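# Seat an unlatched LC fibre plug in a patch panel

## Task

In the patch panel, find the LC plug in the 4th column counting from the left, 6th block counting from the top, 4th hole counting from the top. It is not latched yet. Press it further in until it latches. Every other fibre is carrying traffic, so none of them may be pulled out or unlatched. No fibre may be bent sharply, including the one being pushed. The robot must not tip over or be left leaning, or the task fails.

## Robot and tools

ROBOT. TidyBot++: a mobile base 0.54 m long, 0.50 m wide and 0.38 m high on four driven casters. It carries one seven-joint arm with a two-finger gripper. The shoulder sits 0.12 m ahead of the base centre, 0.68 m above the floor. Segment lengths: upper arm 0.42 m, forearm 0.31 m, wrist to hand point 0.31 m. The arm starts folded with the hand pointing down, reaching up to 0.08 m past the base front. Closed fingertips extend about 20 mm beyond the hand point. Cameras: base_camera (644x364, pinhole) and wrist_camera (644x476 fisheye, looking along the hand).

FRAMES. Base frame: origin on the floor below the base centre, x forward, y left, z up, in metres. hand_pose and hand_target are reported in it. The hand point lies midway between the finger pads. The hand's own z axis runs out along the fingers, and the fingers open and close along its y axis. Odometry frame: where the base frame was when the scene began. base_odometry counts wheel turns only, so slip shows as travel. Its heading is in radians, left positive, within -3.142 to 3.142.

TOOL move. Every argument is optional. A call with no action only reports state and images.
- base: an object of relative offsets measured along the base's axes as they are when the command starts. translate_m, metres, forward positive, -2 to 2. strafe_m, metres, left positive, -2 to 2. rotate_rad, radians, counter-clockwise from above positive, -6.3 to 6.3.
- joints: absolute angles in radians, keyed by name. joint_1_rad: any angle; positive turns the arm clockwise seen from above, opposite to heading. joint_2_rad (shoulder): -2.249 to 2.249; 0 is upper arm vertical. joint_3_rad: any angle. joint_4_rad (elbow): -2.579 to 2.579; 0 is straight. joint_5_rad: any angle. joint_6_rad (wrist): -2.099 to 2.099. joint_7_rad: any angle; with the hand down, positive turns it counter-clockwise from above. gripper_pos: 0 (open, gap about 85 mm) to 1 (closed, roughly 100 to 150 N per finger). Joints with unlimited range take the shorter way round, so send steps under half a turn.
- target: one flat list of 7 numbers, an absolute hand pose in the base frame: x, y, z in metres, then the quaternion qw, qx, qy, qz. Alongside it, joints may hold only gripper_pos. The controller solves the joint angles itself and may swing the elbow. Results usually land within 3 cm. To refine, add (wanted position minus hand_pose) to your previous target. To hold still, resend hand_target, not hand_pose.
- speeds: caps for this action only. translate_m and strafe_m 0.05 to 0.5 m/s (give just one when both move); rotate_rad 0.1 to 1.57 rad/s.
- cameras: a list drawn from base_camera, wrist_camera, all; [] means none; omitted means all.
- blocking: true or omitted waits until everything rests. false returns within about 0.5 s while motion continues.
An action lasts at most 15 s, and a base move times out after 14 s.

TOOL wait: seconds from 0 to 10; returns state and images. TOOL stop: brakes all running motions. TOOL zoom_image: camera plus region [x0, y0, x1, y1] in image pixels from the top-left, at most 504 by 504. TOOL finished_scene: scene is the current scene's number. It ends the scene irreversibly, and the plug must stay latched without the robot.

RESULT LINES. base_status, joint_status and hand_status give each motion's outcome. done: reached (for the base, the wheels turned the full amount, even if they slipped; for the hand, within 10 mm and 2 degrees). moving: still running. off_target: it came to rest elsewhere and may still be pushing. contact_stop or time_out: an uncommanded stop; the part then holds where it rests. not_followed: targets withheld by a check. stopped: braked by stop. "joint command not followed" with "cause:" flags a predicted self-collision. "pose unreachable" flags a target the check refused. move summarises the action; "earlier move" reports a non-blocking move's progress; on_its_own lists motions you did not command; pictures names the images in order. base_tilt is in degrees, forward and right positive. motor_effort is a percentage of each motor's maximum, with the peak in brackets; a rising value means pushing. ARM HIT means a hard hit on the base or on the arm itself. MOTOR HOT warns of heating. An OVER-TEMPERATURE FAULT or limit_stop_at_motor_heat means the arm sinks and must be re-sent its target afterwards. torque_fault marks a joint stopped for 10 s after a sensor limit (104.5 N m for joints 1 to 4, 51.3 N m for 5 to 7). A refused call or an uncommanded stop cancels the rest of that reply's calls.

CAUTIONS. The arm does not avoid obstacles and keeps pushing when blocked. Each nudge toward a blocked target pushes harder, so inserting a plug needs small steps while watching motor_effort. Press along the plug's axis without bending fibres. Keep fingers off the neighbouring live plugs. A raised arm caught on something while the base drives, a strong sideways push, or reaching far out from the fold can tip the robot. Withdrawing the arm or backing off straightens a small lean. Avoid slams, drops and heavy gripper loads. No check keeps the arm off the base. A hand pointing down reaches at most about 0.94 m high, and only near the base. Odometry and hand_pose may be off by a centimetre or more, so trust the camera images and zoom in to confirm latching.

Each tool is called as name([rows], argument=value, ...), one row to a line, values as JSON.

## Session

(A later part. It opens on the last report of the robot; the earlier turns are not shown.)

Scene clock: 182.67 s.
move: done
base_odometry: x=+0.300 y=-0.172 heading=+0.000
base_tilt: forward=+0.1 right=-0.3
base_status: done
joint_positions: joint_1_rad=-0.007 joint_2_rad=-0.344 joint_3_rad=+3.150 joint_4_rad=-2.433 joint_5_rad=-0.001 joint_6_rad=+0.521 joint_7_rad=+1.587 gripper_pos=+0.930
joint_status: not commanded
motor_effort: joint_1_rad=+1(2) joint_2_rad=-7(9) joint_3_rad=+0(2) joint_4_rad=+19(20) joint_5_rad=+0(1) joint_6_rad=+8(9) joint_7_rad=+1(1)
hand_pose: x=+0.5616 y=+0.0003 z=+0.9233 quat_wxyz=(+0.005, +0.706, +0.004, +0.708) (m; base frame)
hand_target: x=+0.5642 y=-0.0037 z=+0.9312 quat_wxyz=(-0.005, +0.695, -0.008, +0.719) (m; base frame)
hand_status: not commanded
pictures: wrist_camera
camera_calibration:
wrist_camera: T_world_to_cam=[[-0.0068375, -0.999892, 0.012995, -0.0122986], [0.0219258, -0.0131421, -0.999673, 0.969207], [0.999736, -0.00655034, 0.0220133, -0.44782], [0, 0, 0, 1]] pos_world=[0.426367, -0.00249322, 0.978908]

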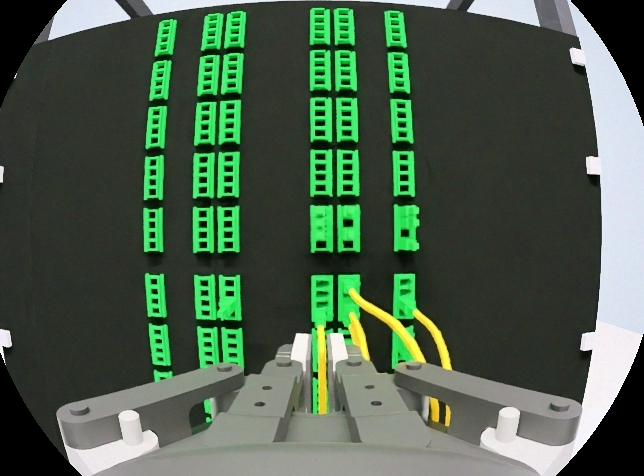

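move(base={"translate_m":-0.12}, speeds={"translate_m":0.1}, cameras=["wrist_camera"])

zoom_image(camera="wrist_camera", region=[260, 240, 410, 390])

Scene clock: 187.57 s.
move: done
base_odometry: x=+0.180 y=-0.172 heading=+0.000
base_tilt: forward=+0.0 right=-0.3
base_status: done
joint_positions: joint_1_rad=-0.007 joint_2_rad=-0.340 joint_3_rad=+3.150 joint_4_rad=-2.433 joint_5_rad=-0.001 joint_6_rad=+0.521 joint_7_rad=+1.587 gripper_pos=+0.930
joint_status: not commanded
motor_effort: joint_1_rad=+0(1) joint_2_rad=-7(9) joint_3_rad=+0(1) joint_4_rad=+19(20) joint_5_rad=+0(0) joint_6_rad=+8(9) joint_7_rad=+1(1)
hand_pose: x=+0.5625 y=+0.0003 z=+0.9216 quat_wxyz=(+0.005, +0.707, +0.004, +0.707) (m; base frame)
hand_target: x=+0.5642 y=-0.0037 z=+0.9312 quat_wxyz=(-0.005, +0.695, -0.008, +0.719) (m; base frame)
hand_status: not commanded
pictures: wrist_camera
camera_calibration:
wrist_camera: T_world_to_cam=[[-0.00678776, -0.999892, 0.0130486, -0.012341], [0.0181066, -0.0131697, -0.999749, 0.969713], [0.999813, -0.00654979, 0.018194, -0.445225], [0, 0, 0, 1]] pos_world=[0.4275, -0.00248504, 0.977731]

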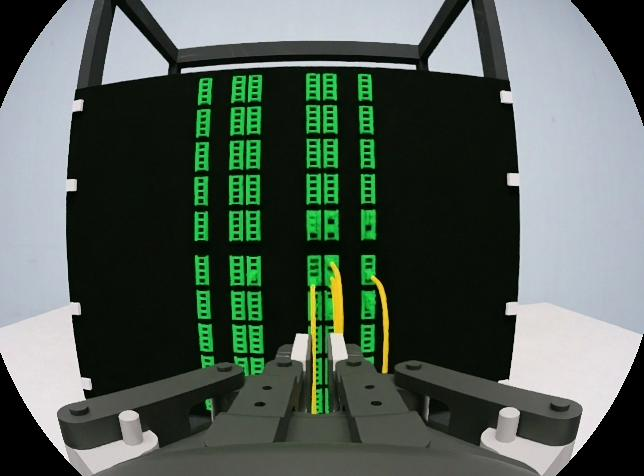

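Scaled by 3.360.

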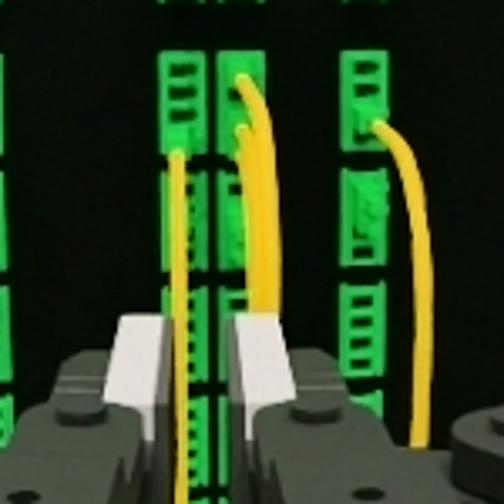

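finished_scene(scene=1)

The scene is finished: the task was done.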